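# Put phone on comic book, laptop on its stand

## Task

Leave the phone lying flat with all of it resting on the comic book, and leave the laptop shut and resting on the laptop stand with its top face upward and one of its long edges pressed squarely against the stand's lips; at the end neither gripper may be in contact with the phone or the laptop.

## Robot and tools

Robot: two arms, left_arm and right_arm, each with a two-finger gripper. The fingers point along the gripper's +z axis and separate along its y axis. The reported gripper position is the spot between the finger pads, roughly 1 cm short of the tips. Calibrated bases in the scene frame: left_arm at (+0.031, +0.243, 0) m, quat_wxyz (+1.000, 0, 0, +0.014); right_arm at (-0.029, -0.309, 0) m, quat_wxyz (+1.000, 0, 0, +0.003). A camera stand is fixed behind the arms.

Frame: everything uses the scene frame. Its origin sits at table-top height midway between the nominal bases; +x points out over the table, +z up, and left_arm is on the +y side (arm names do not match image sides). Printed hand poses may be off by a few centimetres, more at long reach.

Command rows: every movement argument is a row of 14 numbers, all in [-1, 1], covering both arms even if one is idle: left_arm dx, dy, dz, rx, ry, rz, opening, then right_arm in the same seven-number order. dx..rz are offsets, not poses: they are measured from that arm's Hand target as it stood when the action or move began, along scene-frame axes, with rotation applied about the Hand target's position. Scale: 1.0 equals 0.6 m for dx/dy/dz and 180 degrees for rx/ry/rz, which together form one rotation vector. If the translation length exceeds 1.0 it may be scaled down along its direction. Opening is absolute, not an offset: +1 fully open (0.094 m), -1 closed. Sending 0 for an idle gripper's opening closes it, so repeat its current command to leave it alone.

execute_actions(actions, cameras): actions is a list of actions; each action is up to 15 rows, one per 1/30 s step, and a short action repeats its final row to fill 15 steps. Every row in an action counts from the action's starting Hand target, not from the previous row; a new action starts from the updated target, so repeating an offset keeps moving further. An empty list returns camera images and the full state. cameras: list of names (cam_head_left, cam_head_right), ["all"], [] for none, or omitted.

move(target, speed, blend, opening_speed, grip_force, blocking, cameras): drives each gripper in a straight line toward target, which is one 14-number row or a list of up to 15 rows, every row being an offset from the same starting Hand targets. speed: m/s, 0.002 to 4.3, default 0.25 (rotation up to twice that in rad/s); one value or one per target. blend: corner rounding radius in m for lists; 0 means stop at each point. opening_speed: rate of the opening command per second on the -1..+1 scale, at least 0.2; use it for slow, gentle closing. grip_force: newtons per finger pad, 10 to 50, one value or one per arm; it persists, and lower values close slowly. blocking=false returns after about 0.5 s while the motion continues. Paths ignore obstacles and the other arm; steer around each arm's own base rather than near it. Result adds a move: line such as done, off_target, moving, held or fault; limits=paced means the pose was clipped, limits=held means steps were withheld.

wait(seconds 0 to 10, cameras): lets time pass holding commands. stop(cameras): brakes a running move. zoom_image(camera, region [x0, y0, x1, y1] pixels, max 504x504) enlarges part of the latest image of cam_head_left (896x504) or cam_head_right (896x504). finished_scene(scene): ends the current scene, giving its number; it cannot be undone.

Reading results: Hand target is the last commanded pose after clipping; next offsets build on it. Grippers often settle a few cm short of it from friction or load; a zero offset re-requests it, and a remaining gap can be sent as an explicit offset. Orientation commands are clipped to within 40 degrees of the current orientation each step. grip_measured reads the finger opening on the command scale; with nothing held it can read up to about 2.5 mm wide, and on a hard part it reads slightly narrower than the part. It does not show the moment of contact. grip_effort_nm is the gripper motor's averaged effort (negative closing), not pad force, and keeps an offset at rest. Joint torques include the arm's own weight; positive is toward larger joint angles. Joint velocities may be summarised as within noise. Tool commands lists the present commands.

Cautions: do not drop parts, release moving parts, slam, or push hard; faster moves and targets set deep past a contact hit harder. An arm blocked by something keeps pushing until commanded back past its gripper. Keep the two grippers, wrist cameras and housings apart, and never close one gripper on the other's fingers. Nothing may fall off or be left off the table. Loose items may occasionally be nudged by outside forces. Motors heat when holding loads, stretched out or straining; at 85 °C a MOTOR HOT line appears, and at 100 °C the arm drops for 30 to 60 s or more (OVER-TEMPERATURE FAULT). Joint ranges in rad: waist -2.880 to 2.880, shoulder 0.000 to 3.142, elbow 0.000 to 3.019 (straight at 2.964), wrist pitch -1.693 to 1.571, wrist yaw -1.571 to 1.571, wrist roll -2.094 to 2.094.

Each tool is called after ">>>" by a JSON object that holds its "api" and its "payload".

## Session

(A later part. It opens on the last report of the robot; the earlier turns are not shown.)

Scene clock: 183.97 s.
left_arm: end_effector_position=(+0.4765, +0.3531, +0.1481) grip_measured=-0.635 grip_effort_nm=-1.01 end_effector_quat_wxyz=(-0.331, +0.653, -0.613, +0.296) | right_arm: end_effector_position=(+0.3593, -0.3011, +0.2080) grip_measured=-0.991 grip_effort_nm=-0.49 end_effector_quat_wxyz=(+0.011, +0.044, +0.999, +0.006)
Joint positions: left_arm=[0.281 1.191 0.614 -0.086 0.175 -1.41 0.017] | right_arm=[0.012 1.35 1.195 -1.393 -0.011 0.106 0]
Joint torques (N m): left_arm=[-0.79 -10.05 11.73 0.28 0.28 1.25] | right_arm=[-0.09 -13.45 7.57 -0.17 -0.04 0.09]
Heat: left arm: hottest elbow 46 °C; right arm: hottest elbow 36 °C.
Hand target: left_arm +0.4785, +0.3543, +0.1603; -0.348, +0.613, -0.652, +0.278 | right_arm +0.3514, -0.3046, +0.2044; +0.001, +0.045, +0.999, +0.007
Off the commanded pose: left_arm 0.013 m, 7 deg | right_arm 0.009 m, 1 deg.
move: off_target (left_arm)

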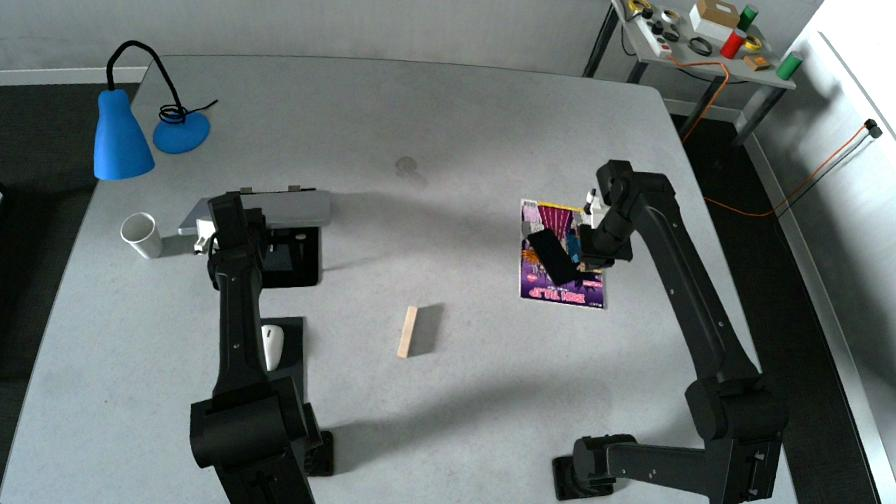

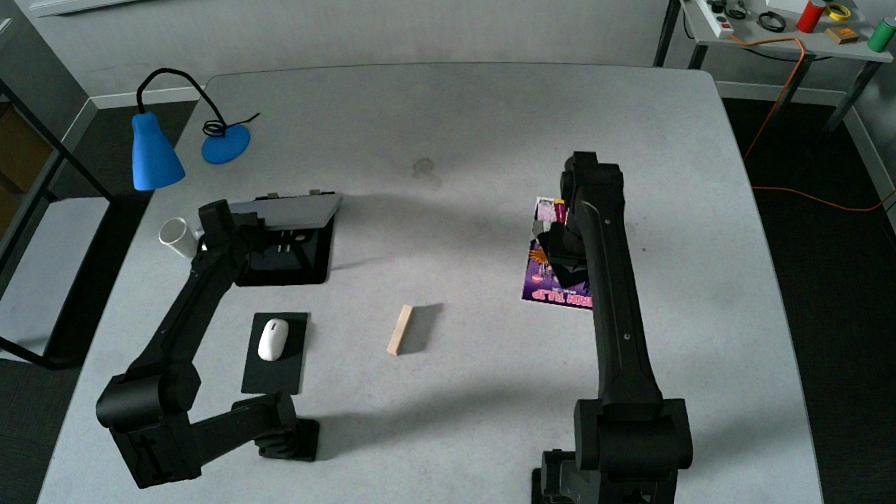

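>>> {"api": "move", "payload": {"target": [0,0,-0.01,0,0,-0.004,-0.2,0,0,0,0,0,0,-1], "opening_speed": 0.5, "speed": 0.04, "cameras": ["all"]}}

>>> {"api": "zoom_image", "payload": {"camera": "cam_head_left", "region": [150, 160, 350, 300]}}

>>> {"api": "zoom_image", "payload": {"camera": "cam_head_right", "region": [150, 160, 350, 300]}}

Scene clock: 189.20 s.
left_arm: end_effector_position=(+0.4746, +0.3512, +0.1509) grip_measured=-0.203 grip_effort_nm=0.17 end_effector_quat_wxyz=(-0.342, +0.615, -0.651, +0.284) | right_arm: end_effector_position=(+0.3593, -0.3011, +0.2080) grip_measured=-0.991 grip_effort_nm=-0.49 end_effector_quat_wxyz=(+0.011, +0.044, +0.999, +0.006)
Joint positions: left_arm=[0.288 1.181 0.614 -0.098 0.2 -1.296 0.037] | right_arm=[0.012 1.35 1.195 -1.393 -0.011 0.106 0]
Joint torques (N m): left_arm=[-1.2 -8.23 11.51 1.2 -0.03 0.33] | right_arm=[-0.15 -13.39 7.57 -0.18 -0.04 0.09]
Heat: left arm: hottest elbow 45 °C; right arm: hottest elbow 36 °C.
Hand target: left_arm +0.4785, +0.3543, +0.1545; -0.347, +0.609, -0.656, +0.280 | right_arm +0.3514, -0.3046, +0.2044; +0.001, +0.045, +0.999, +0.007
Off the commanded pose: left_arm 0.006 m, 1 deg | right_arm 0.009 m, 1 deg.
move: done

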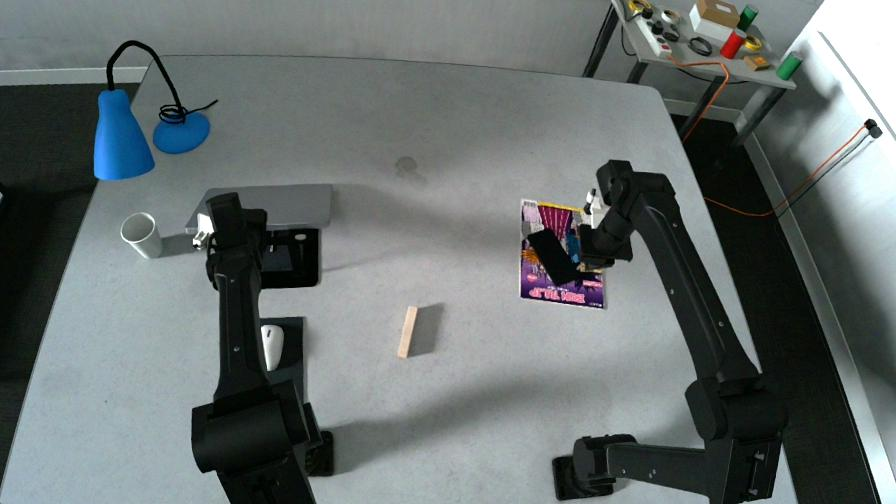

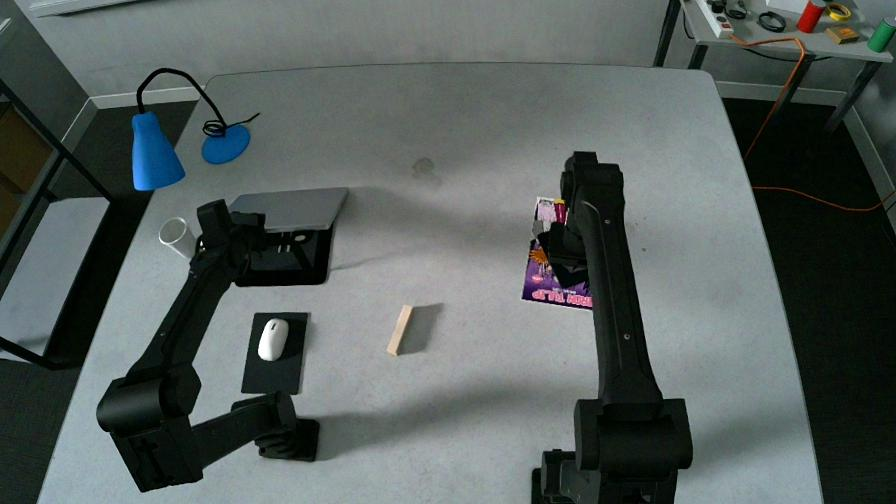

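Scaled by 2.520.

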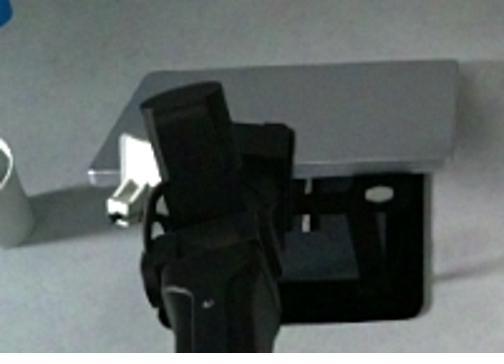

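Scaled by 2.520.

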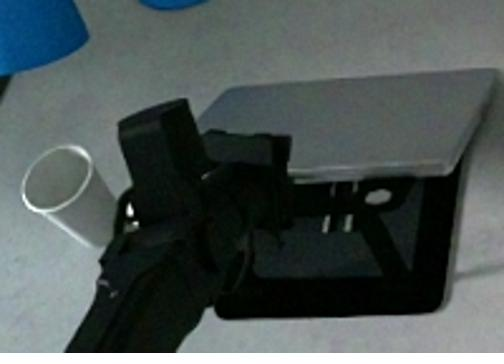

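>>> {"api": "move", "payload": {"target": [[-0.12,0,0.05,0,0,0,-0.2,0,0,0,0,0,0,-1],[-0.3,-0.1,0.22,0,0,0,-0.2,0,0,0,0,0,0,-1]], "speed": 0.12, "cameras": ["all"]}}

>>> {"api": "zoom_image", "payload": {"camera": "cam_head_left", "region": [150, 160, 350, 300]}}

>>> {"api": "zoom_image", "payload": {"camera": "cam_head_right", "region": [150, 160, 350, 300]}}

Scene clock: 200.47 s.
left_arm: end_effector_position=(+0.2923, +0.2961, +0.2421) grip_measured=-0.202 grip_effort_nm=0.13 end_effector_quat_wxyz=(+0.317, -0.624, +0.664, -0.264) | right_arm: end_effector_position=(+0.3593, -0.3011, +0.2080) grip_measured=-0.991 grip_effort_nm=-0.49 end_effector_quat_wxyz=(+0.011, +0.044, +0.999, +0.006)
Joint positions: left_arm=[0.307 0.431 0.579 -0.887 0.205 -1.264 0.037] | right_arm=[0.012 1.35 1.195 -1.393 -0.011 0.106 0]
Joint torques (N m): left_arm=[-3.08 -0.85 18.39 1.33 -0.08 -0.06] | right_arm=[-0.15 -13.45 7.57 -0.18 -0.04 0.09]
Heat: left arm: hottest elbow 44 °C; right arm: hottest elbow 36 °C.
Hand target: left_arm +0.2985, +0.2944, +0.2865; -0.347, +0.609, -0.656, +0.280 | right_arm +0.3514, -0.3046, +0.2044; +0.001, +0.045, +0.999, +0.007
Off the commanded pose: left_arm 0.045 m, 4 deg | right_arm 0.009 m, 1 deg.
move: off_target (left_arm)

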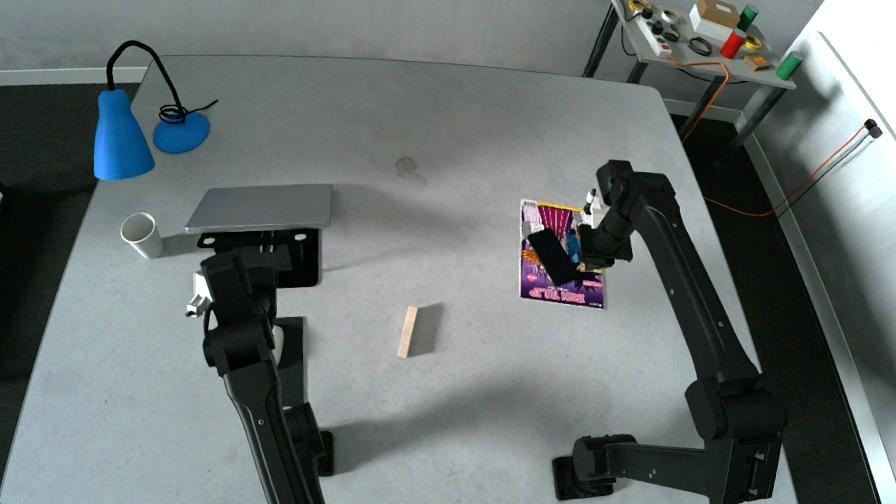

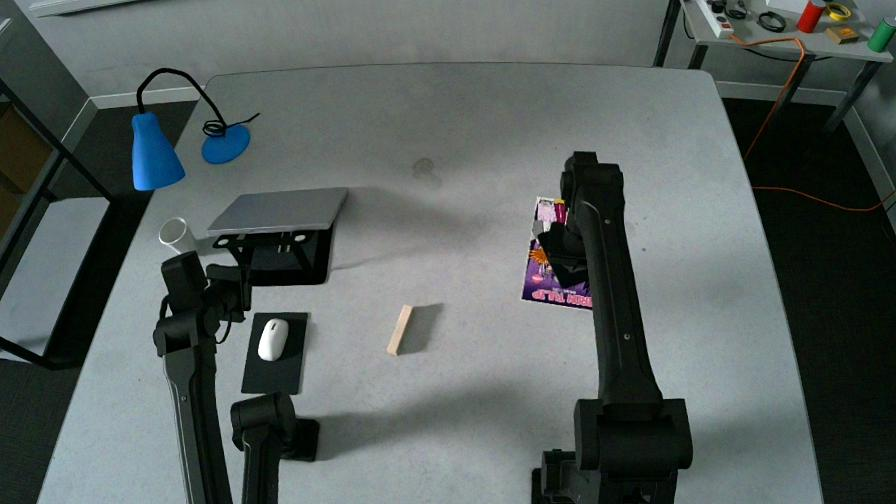

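Scaled by 2.520.

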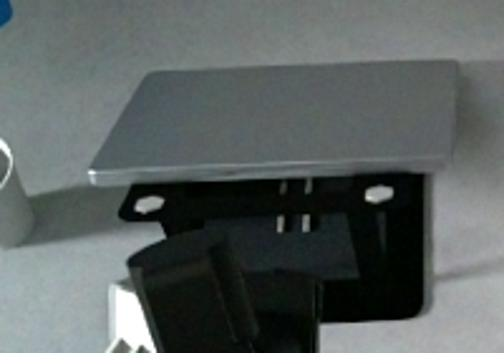

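Scaled by 2.520.

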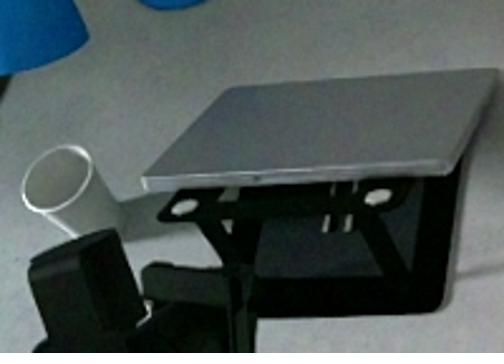

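>>> {"api": "move", "payload": {"target": [[0.18,0.1,-0.17,0,0,0,0.1,0,0,0,0,0,0,-1],[0.285,0.1,-0.22,0,0,0,0.1,0,0,0,0,0,0,-1]], "speed": [0.12,0.06], "cameras": ["all"]}}

>>> {"api": "zoom_image", "payload": {"camera": "cam_head_right", "region": [150, 160, 350, 300]}}

Scene clock: 209.57 s.
left_arm: end_effector_position=(+0.4445, +0.3516, +0.1280) grip_measured=+0.098 grip_effort_nm=0.13 end_effector_quat_wxyz=(+0.322, -0.622, +0.662, -0.266) | right_arm: end_effector_position=(+0.3593, -0.3011, +0.2080) grip_measured=-0.991 grip_effort_nm=-0.49 end_effector_quat_wxyz=(+0.011, +0.044, +0.999, +0.006)
Joint positions: left_arm=[0.315 1.144 0.553 -0.138 0.211 -1.259 0.052] | right_arm=[0.012 1.35 1.195 -1.393 -0.011 0.106 0]
Joint torques (N m): left_arm=[-2.61 -7.59 14.9 2.29 -0.11 -0.06] | right_arm=[-0.21 -13.39 7.56 -0.16 -0.04 0.08]
Heat: left arm: hottest elbow 44 °C; right arm: hottest elbow 36 °C.
Hand target: left_arm +0.4696, +0.3543, +0.1545; -0.346, +0.609, -0.656, +0.280 | right_arm +0.3514, -0.3046, +0.2044; +0.001, +0.045, +0.999, +0.007
Off the commanded pose: left_arm 0.037 m, 4 deg | right_arm 0.009 m, 1 deg.
move: off_target (left_arm)

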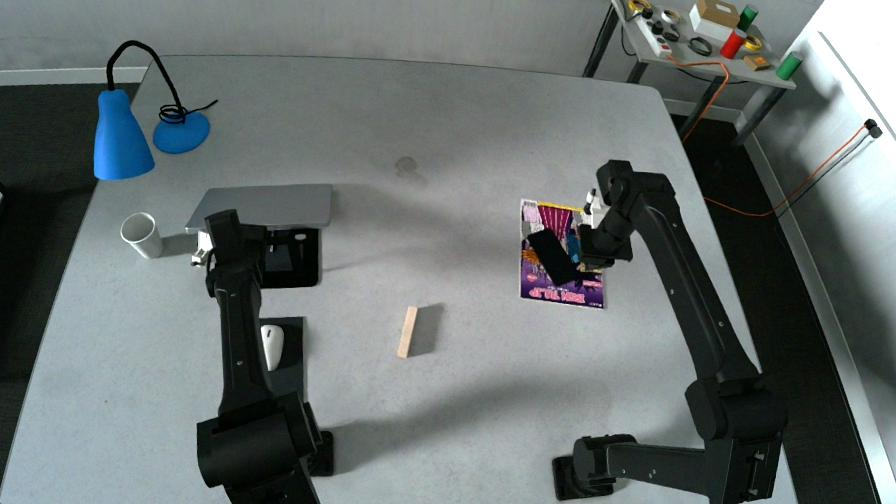

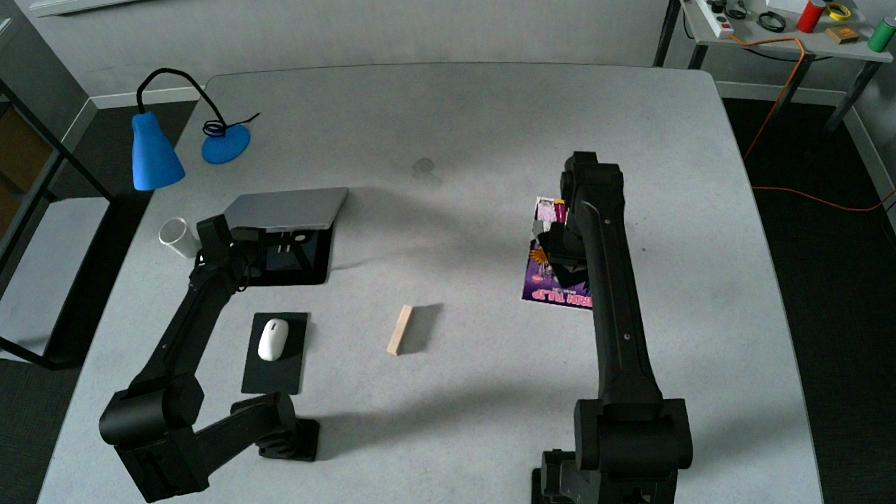

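Scaled by 2.520.

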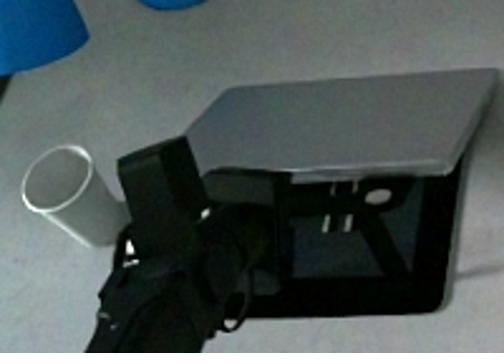

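>>> {"api": "move", "payload": {"target": [[-0.1,0,0.05,0,0,0,0.2,0,0,0,0,0,0,-1],[-0.06,0,0.09,0,0,0,0.2,0,0,0,0,0,0,-1]], "speed": 0.1, "cameras": ["all"]}}

>>> {"api": "zoom_image", "payload": {"camera": "cam_head_right", "region": [150, 160, 350, 300]}}

Scene clock: 214.77 s.
left_arm: end_effector_position=(+0.4106, +0.3512, +0.1746) grip_measured=+0.198 grip_effort_nm=0.13 end_effector_quat_wxyz=(+0.326, -0.621, +0.661, -0.269) | right_arm: end_effector_position=(+0.3593, -0.3011, +0.2080) grip_measured=-0.991 grip_effort_nm=-0.49 end_effector_quat_wxyz=(+0.011, +0.044, +0.999, +0.006)
Joint positions: left_arm=[0.357 0.949 0.567 -0.342 0.244 -1.233 0.056] | right_arm=[0.012 1.35 1.195 -1.393 -0.011 0.106 0]
Joint torques (N m): left_arm=[-2.2 -5.01 17.63 1.33 -0.09 -0.07] | right_arm=[-0.21 -13.45 7.58 -0.16 -0.04 0.09]
Heat: left arm: hottest elbow 44 °C; right arm: hottest elbow 37 °C.
Hand target: left_arm +0.4336, +0.3544, +0.2087; -0.347, +0.609, -0.656, +0.280 | right_arm +0.3514, -0.3046, +0.2044; +0.001, +0.045, +0.999, +0.007
Off the commanded pose: left_arm 0.041 m, 3 deg | right_arm 0.009 m, 1 deg.
move: off_target (left_arm)

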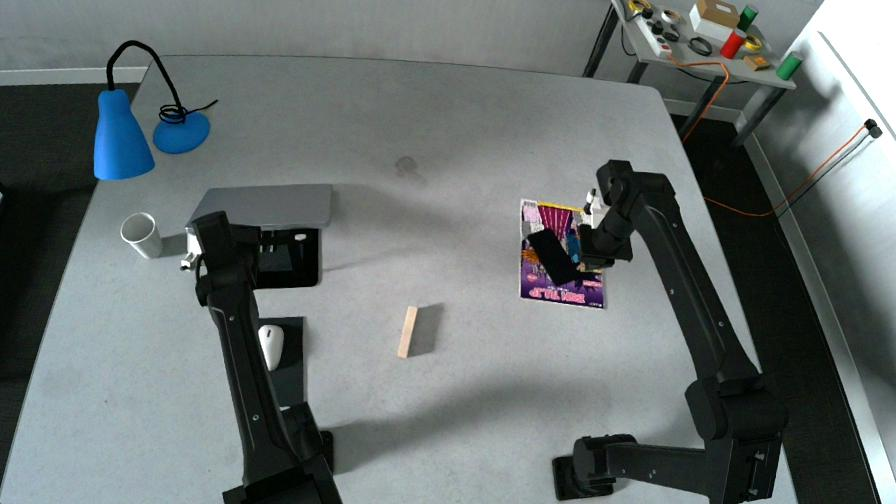

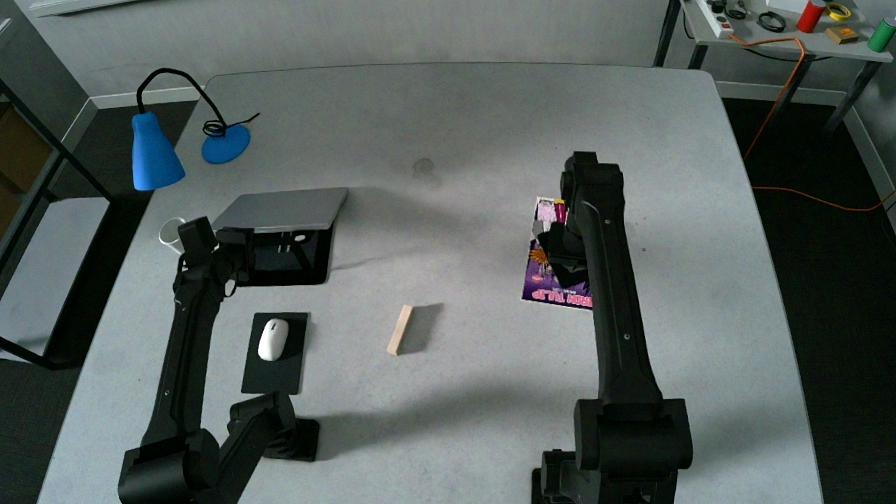

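Scaled by 2.520.

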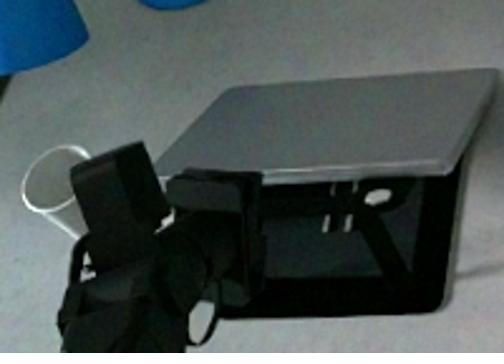

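>>> {"api": "move", "payload": {"target": [[-0.0,0,0.06,0,0,0,0.2,0,0,0,0,0,0,-1],[0.095,0,-0.015,0,0,0,0.2,0,0,0,0,0,0,-1]], "speed": [0.1,0.06], "cameras": ["all"]}}

>>> {"api": "zoom_image", "payload": {"camera": "cam_head_right", "region": [150, 160, 350, 300]}}

Scene clock: 219.37 s.
left_arm: end_effector_position=(+0.4605, +0.3509, +0.1640) grip_measured=+0.198 grip_effort_nm=0.13 end_effector_quat_wxyz=(+0.316, -0.624, +0.664, -0.263) | right_arm: end_effector_position=(+0.3593, -0.3011, +0.2080) grip_measured=-0.991 grip_effort_nm=-0.49 end_effector_quat_wxyz=(+0.011, +0.044, +0.999, +0.006)
Joint positions: left_arm=[0.295 1.126 0.658 -0.272 0.195 -1.272 0.056] | right_arm=[0.012 1.35 1.195 -1.393 -0.011 0.106 0]
Joint torques (N m): left_arm=[-2.32 -7.06 16.83 2.33 -0.09 -0.04] | right_arm=[-0.09 -13.51 7.58 -0.14 -0.04 0.09]
Heat: left arm: hottest elbow 45 °C; right arm: hottest elbow 37 °C.
Hand target: left_arm +0.4906, +0.3543, +0.1996; -0.347, +0.609, -0.656, +0.280 | right_arm +0.3514, -0.3046, +0.2044; +0.001, +0.045, +0.999, +0.007
Off the commanded pose: left_arm 0.047 m, 4 deg | right_arm 0.009 m, 1 deg.
move: off_target (left_arm)

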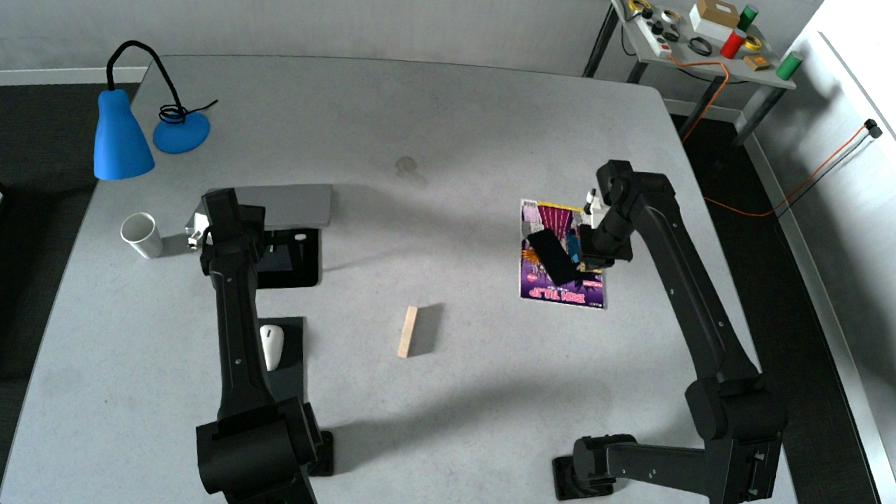

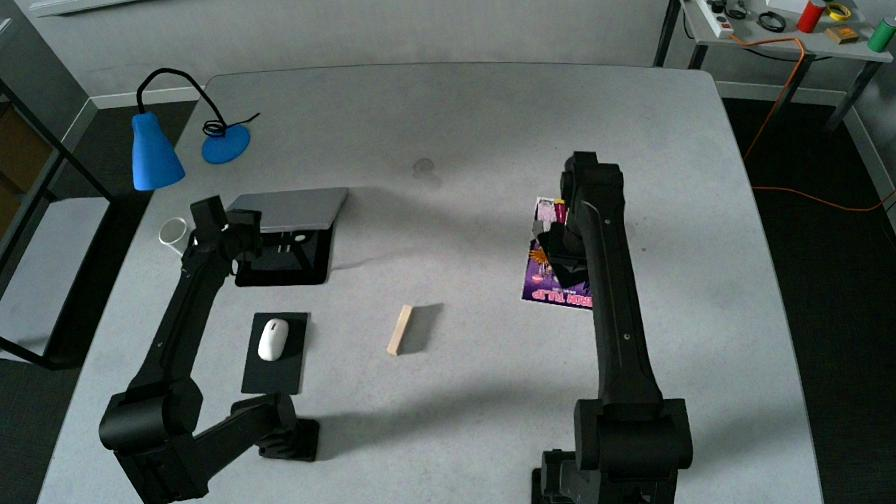

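Scaled by 2.520.

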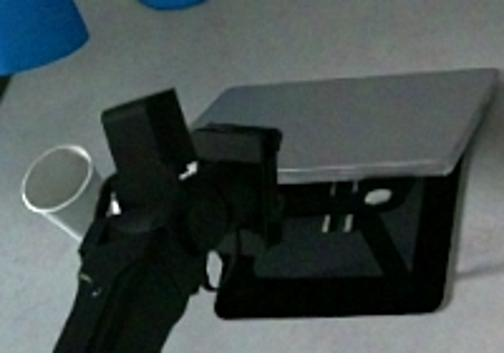

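Now the edge is between the fingers. Advance a bit along pointing, close.

>>> {"api": "move", "payload": {"target": [0.025,0,-0.017,0,0,0,0.2,0,0,0,0,0,0,-1], "speed": 0.06}}

>>> {"api": "move", "payload": {"target": [0,0,0,0,0,0,-0.95,0,0,0,0,0,0,-1], "opening_speed": 0.6, "cameras": ["all"]}}

>>> {"api": "zoom_image", "payload": {"camera": "cam_head_right", "region": [150, 160, 350, 300]}}

Scene clock: 222.23 s.
left_arm: end_effector_position=(+0.4765, +0.3517, +0.1577) grip_measured=+0.198 grip_effort_nm=0.13 end_effector_quat_wxyz=(+0.320, -0.623, +0.663, -0.264) | right_arm: end_effector_position=(+0.3593, -0.3011, +0.2080) grip_measured=-0.991 grip_effort_nm=-0.49 end_effector_quat_wxyz=(+0.011, +0.044, +0.999, +0.006)
Joint positions: left_arm=[0.282 1.182 0.676 -0.225 0.185 -1.281 0.056] | right_arm=[0.012 1.35 1.195 -1.393 -0.011 0.106 0]
Joint torques (N m): left_arm=[-2.26 -8.47 16.28 2.47 -0.11 -0.04] | right_arm=[-0.09 -13.57 7.54 -0.14 -0.05 0.09]
Heat: left arm: hottest elbow 45 °C; right arm: hottest elbow 37 °C.
Hand target: left_arm +0.5057, +0.3543, +0.1894; -0.347, +0.609, -0.656, +0.280 | right_arm +0.3514, -0.3046, +0.2044; +0.001, +0.045, +0.999, +0.007
Off the commanded pose: left_arm 0.043 m, 4 deg | right_arm 0.009 m, 1 deg.
move: off_target (left_arm)

Scene clock: 224.50 s.
left_arm: end_effector_position=(+0.4765, +0.3518, +0.1564) grip_measured=-0.947 grip_effort_nm=-0.08 end_effector_quat_wxyz=(+0.318, -0.624, +0.663, -0.263) | right_arm: end_effector_position=(+0.3593, -0.3011, +0.2080) grip_measured=-0.991 grip_effort_nm=-0.49 end_effector_quat_wxyz=(+0.011, +0.044, +0.999, +0.006)
Joint positions: left_arm=[0.282 1.186 0.676 -0.225 0.185 -1.281 0.002] | right_arm=[0.012 1.35 1.195 -1.393 -0.011 0.106 0]
Joint torques (N m): left_arm=[-2.73 -8.06 16.51 2.11 -0.09 -0.04] | right_arm=[-0.03 -13.51 7.56 -0.16 -0.04 0.09]
Heat: left arm: hottest elbow 45 °C; right arm: hottest elbow 37 °C.
Hand target: left_arm +0.5056, +0.3542, +0.1895; -0.347, +0.609, -0.656, +0.280 | right_arm +0.3514, -0.3046, +0.2044; +0.001, +0.045, +0.999, +0.007
Off the commanded pose: left_arm 0.044 m, 4 deg | right_arm 0.009 m, 1 deg.
move: off_target (left_arm)

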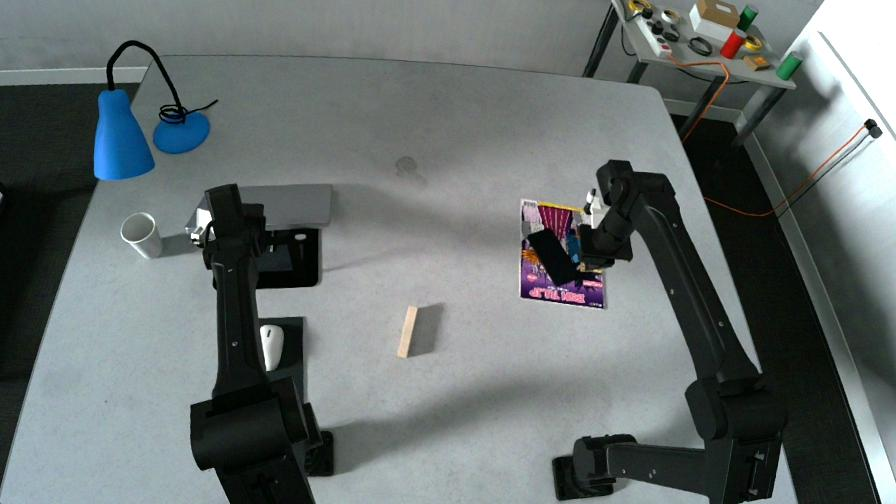

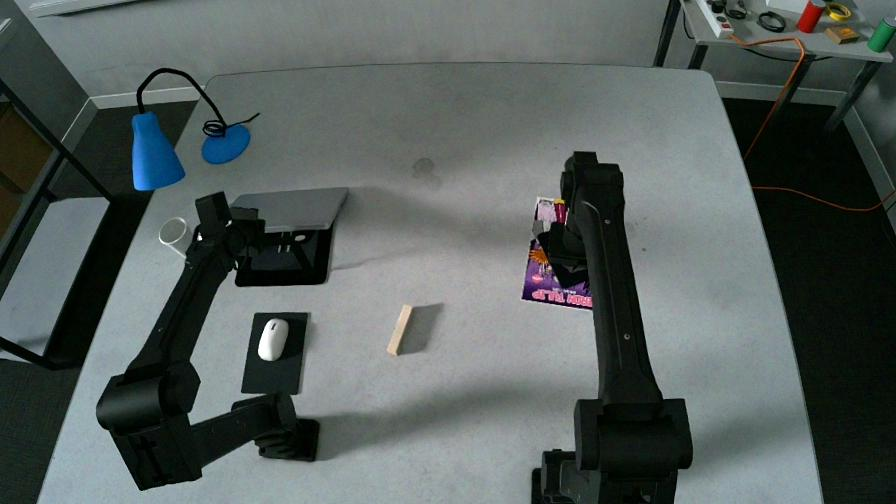

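Scaled by 2.520.

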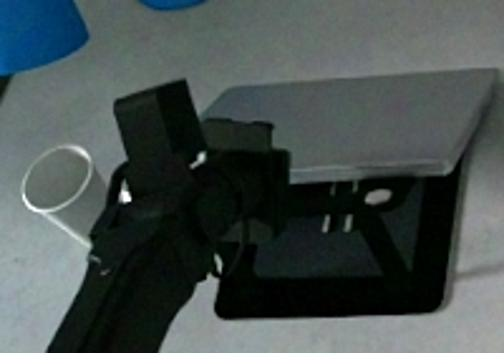

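>>> {"api": "move", "payload": {"target": [[-0.06,0,0.03,0,0,0,0.5,0,0,0,0,0,0,-1],[-0.07,0,0.025,0,0,0,0.5,0,0,0,0,0,0,-1],[0.035,0,-0.045,0,0,0,0.5,0,0,0,0,0,0,-1]], "speed": 0.08, "cameras": ["all"]}}

>>> {"api": "zoom_image", "payload": {"camera": "cam_head_right", "region": [170, 170, 300, 260]}}

Scene clock: 230.37 s.
left_arm: end_effector_position=(+0.4961, +0.3572, +0.1618) grip_measured=+0.498 grip_effort_nm=0.13 end_effector_quat_wxyz=(-0.339, +0.624, -0.648, +0.275) | right_arm: end_effector_position=(+0.3593, -0.3011, +0.2080) grip_measured=-0.991 grip_effort_nm=-0.49 end_effector_quat_wxyz=(+0.011, +0.044, +0.999, +0.006)
Joint positions: left_arm=[0.276 1.227 0.695 -0.146 0.173 -1.311 0.07] | right_arm=[0.012 1.35 1.195 -1.393 -0.011 0.106 0]
Joint torques (N m): left_arm=[-3.66 -4.13 14.71 3.06 -0.21 0.2] | right_arm=[-0.15 -13.45 7.57 -0.18 -0.04 0.09]
Heat: left arm: hottest elbow 44 °C; right arm: hottest elbow 37 °C.
Hand target: left_arm +0.5267, +0.3543, +0.1625; -0.347, +0.609, -0.656, +0.280 | right_arm +0.3514, -0.3046, +0.2044; +0.001, +0.045, +0.999, +0.007
Off the commanded pose: left_arm 0.031 m, 2 deg | right_arm 0.009 m, 1 deg.
move: off_target (left_arm)

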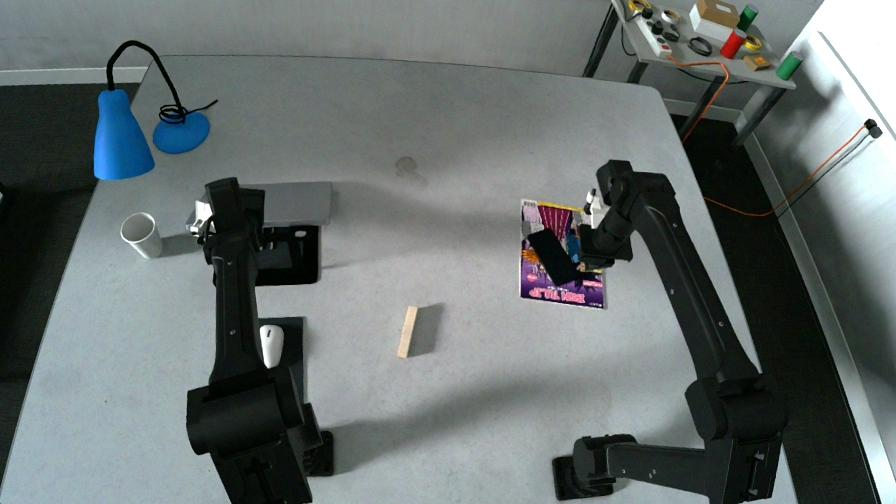

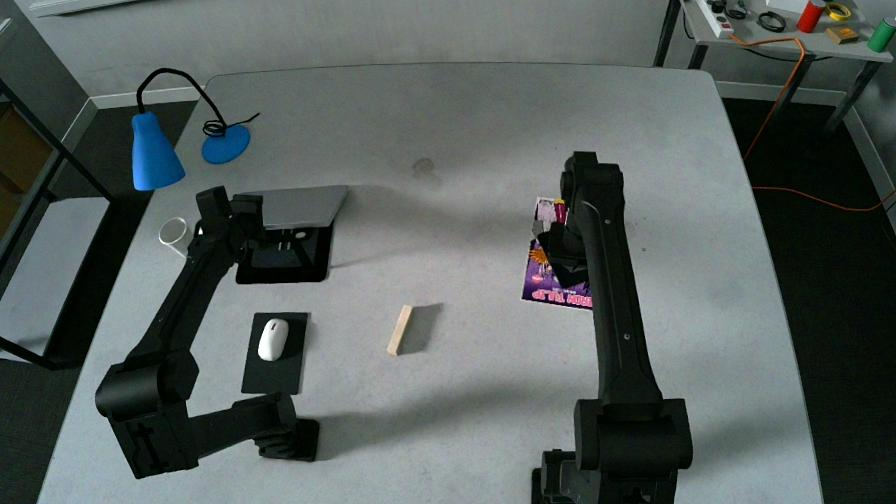

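Scaled by 3.877.

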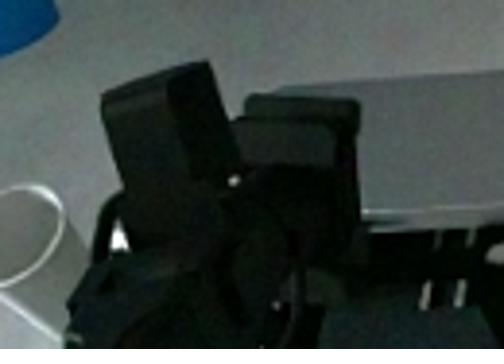

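>>> {"api": "move", "payload": {"target": [-0.03,0,0.01,0,0,0,-0.95,0,0,0,0,0,0,-1], "opening_speed": 0.6, "speed": 0.06, "cameras": ["all"]}}

Scene clock: 235.10 s.
left_arm: end_effector_position=(+0.4929, +0.3568, +0.1457) grip_measured=-0.922 grip_effort_nm=-0.93 end_effector_quat_wxyz=(-0.322, +0.630, -0.656, +0.263) | right_arm: end_effector_position=(+0.3593, -0.3011, +0.2080) grip_measured=-0.991 grip_effort_nm=-0.49 end_effector_quat_wxyz=(+0.011, +0.044, +0.999, +0.006)
Joint positions: left_arm=[0.276 1.252 0.692 -0.165 0.169 -1.301 0.004] | right_arm=[0.012 1.35 1.195 -1.393 -0.011 0.106 0]
Joint torques (N m): left_arm=[-1.85 -10.23 12.23 2.61 0.42 0.17] | right_arm=[-0.09 -13.45 7.58 -0.18 -0.04 0.08]
Heat: left arm: hottest elbow 44 °C; right arm: hottest elbow 37 °C.
Hand target: left_arm +0.5086, +0.3543, +0.1684; -0.347, +0.609, -0.656, +0.280 | right_arm +0.3514, -0.3046, +0.2044; +0.001, +0.045, +0.999, +0.007
Off the commanded pose: left_arm 0.028 m, 4 deg | right_arm 0.009 m, 1 deg.
move: off_target (left_arm)

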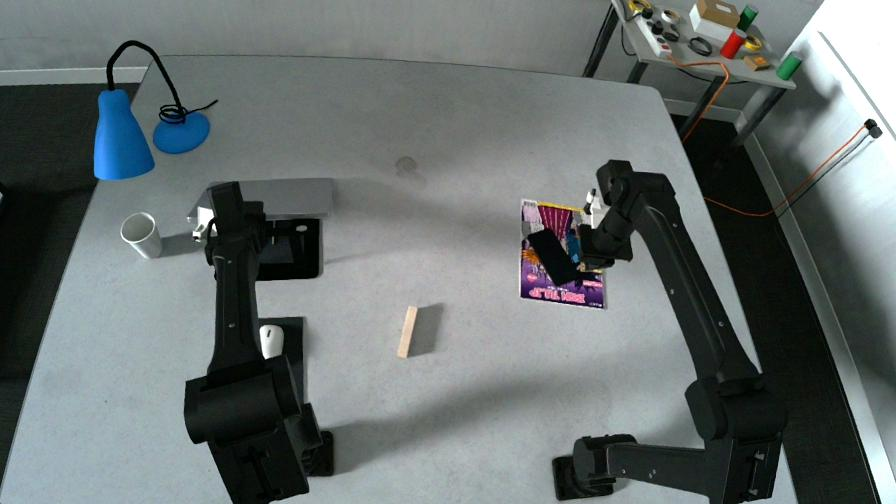

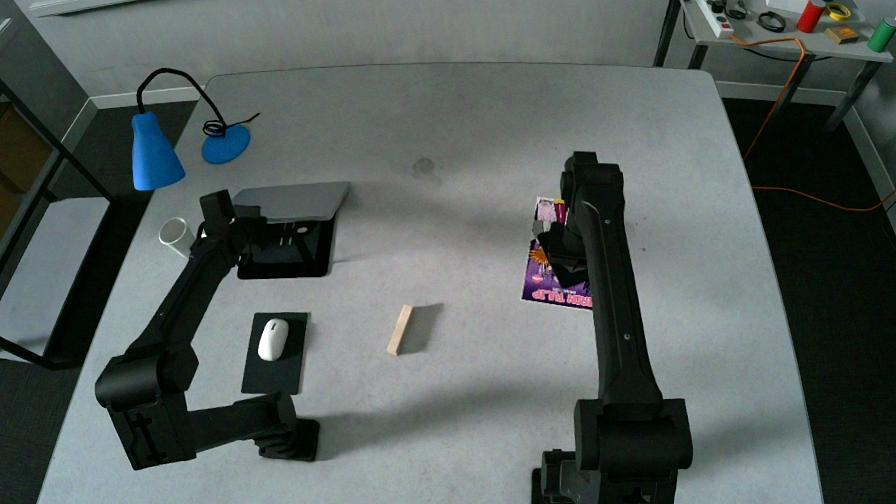

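>>> {"api": "move", "payload": {"target": [[0,0,0,0,0,0,0.0,0,0,0,0,0,0,-1],[-0.12,0,0.08,0,0,0,0.0,0,0,0,0,0,0,-1],[-0.3,-0.12,0.2,0,0,0,0.5,0,0,0,0,0,0,-1]], "opening_speed": 0.6, "speed": 0.1, "cameras": ["all"]}}

>>> {"api": "zoom_image", "payload": {"camera": "cam_head_left", "region": [150, 160, 350, 300]}}

>>> {"api": "zoom_image", "payload": {"camera": "cam_head_right", "region": [180, 170, 380, 300]}}

Scene clock: 245.43 s.
left_arm: end_effector_position=(+0.3278, +0.2862, +0.2756) grip_measured=+0.497 grip_effort_nm=0.13 end_effector_quat_wxyz=(+0.341, -0.614, +0.658, -0.272) | right_arm: end_effector_position=(+0.3593, -0.3011, +0.2080) grip_measured=-0.991 grip_effort_nm=-0.49 end_effector_quat_wxyz=(+0.011, +0.044, +0.999, +0.006)
Joint positions: left_arm=[0.176 0.523 0.656 -0.805 0.1 -1.345 0.07] | right_arm=[0.012 1.35 1.195 -1.393 -0.011 0.106 0]
Joint torques (N m): left_arm=[-2.84 -2.26 13.55 1.29 -0.13 0.01] | right_arm=[-0.15 -13.45 7.57 -0.16 -0.05 0.08]
Heat: left arm: hottest elbow 44 °C; right arm: hottest elbow 37 °C.
Hand target: left_arm +0.3286, +0.2823, +0.2883; -0.346, +0.609, -0.656, +0.280 | right_arm +0.3514, -0.3046, +0.2044; +0.001, +0.045, +0.999, +0.007
Off the commanded pose: left_arm 0.013 m, 1 deg | right_arm 0.009 m, 1 deg.
move: off_target (left_arm); target 3's new opening was sent with left_arm's hand 0.013 m and 1 deg from that target

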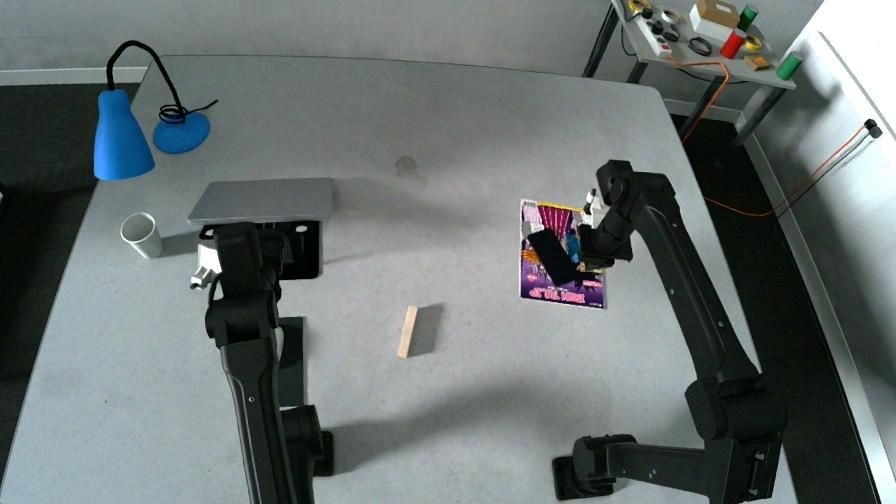

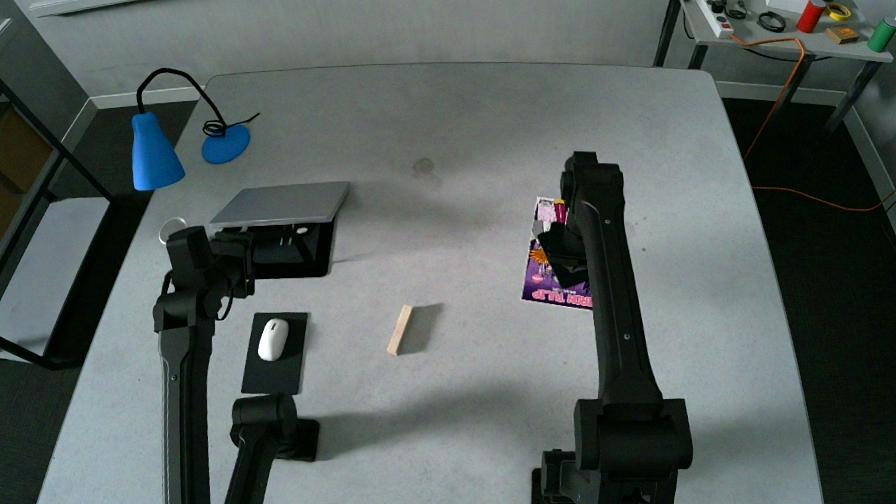

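Scaled by 2.520.

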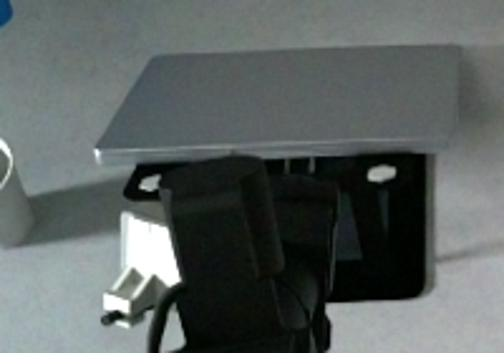

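Scaled by 2.520.

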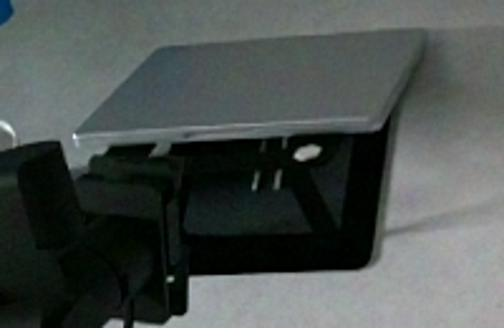

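>>> {"api": "move", "payload": {"target": [-0.12,-0.3,0.1,0,0,0,0.5,0,0,0,0,0,0,-1], "speed": 0.25, "cameras": ["all"]}}

>>> {"api": "zoom_image", "payload": {"camera": "cam_head_left", "region": [170, 160, 350, 290]}}

>>> {"api": "zoom_image", "payload": {"camera": "cam_head_right", "region": [200, 160, 380, 290]}}

Scene clock: 258.43 s.
left_arm: end_effector_position=(+0.2559, +0.1103, +0.3129) grip_measured=+0.498 grip_effort_nm=0.13 end_effector_quat_wxyz=(+0.336, -0.565, +0.703, -0.271) | right_arm: end_effector_position=(+0.3593, -0.3011, +0.2080) grip_measured=-0.991 grip_effort_nm=-0.49 end_effector_quat_wxyz=(+0.011, +0.044, +0.999, +0.006)
Joint positions: left_arm=[-1.001 0.59 0.814 -1.183 -0.699 -2.097 0.07] | right_arm=[0.012 1.35 1.195 -1.393 -0.011 0.106 0]
Joint torques (N m): left_arm=[-2.26 -1.08 17.46 0.8 -0.49 -0.01] | right_arm=[-0.09 -13.39 7.57 -0.17 -0.04 0.08]
Heat: left arm: hottest elbow 44 °C; right arm: hottest elbow 37 °C.
Hand target: left_arm +0.2566, +0.1023, +0.3484; +0.347, -0.609, +0.656, -0.280 | right_arm +0.3514, -0.3046, +0.2044; +0.001, +0.045, +0.999, +0.007
Off the commanded pose: left_arm 0.036 m, 8 deg | right_arm 0.009 m, 1 deg.
joint sent to its limit (left arm) — joint 6 (wrist roll), lower limit. The joint targets are off in orientation, not in position.
move: off_target (left_arm)

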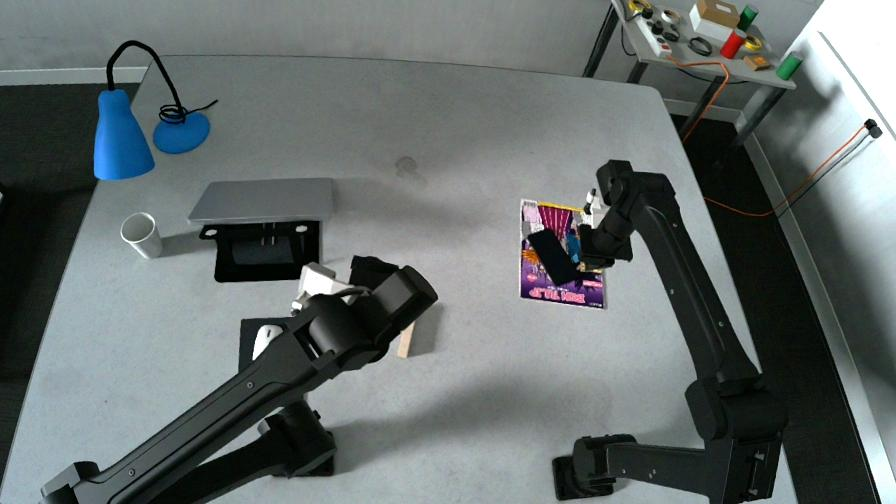

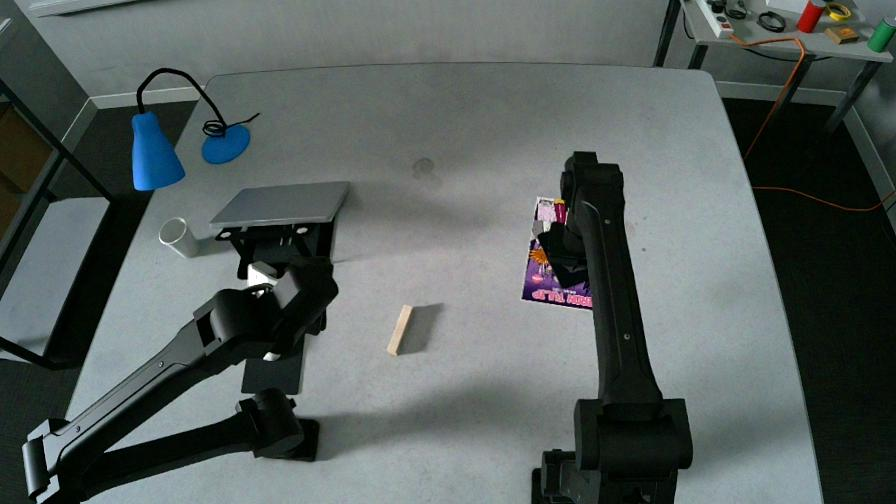

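Scaled by 2.800.

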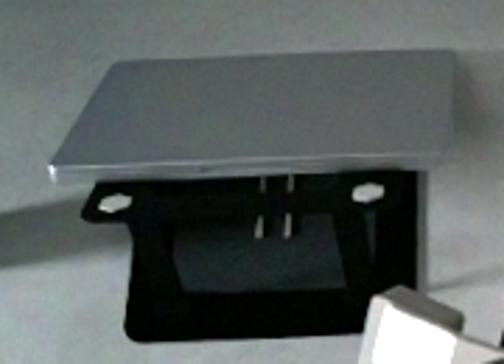

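Scaled by 2.800.

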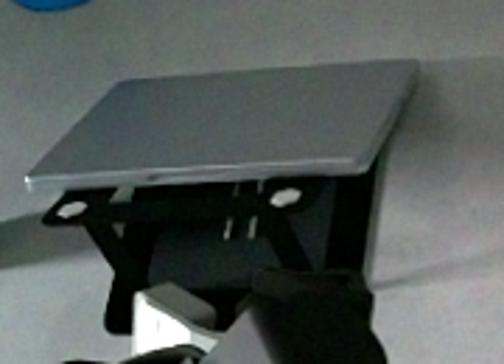

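>>> {"api": "finished_scene", "payload": {"scene": 2}}

The scene is finished: the task was done.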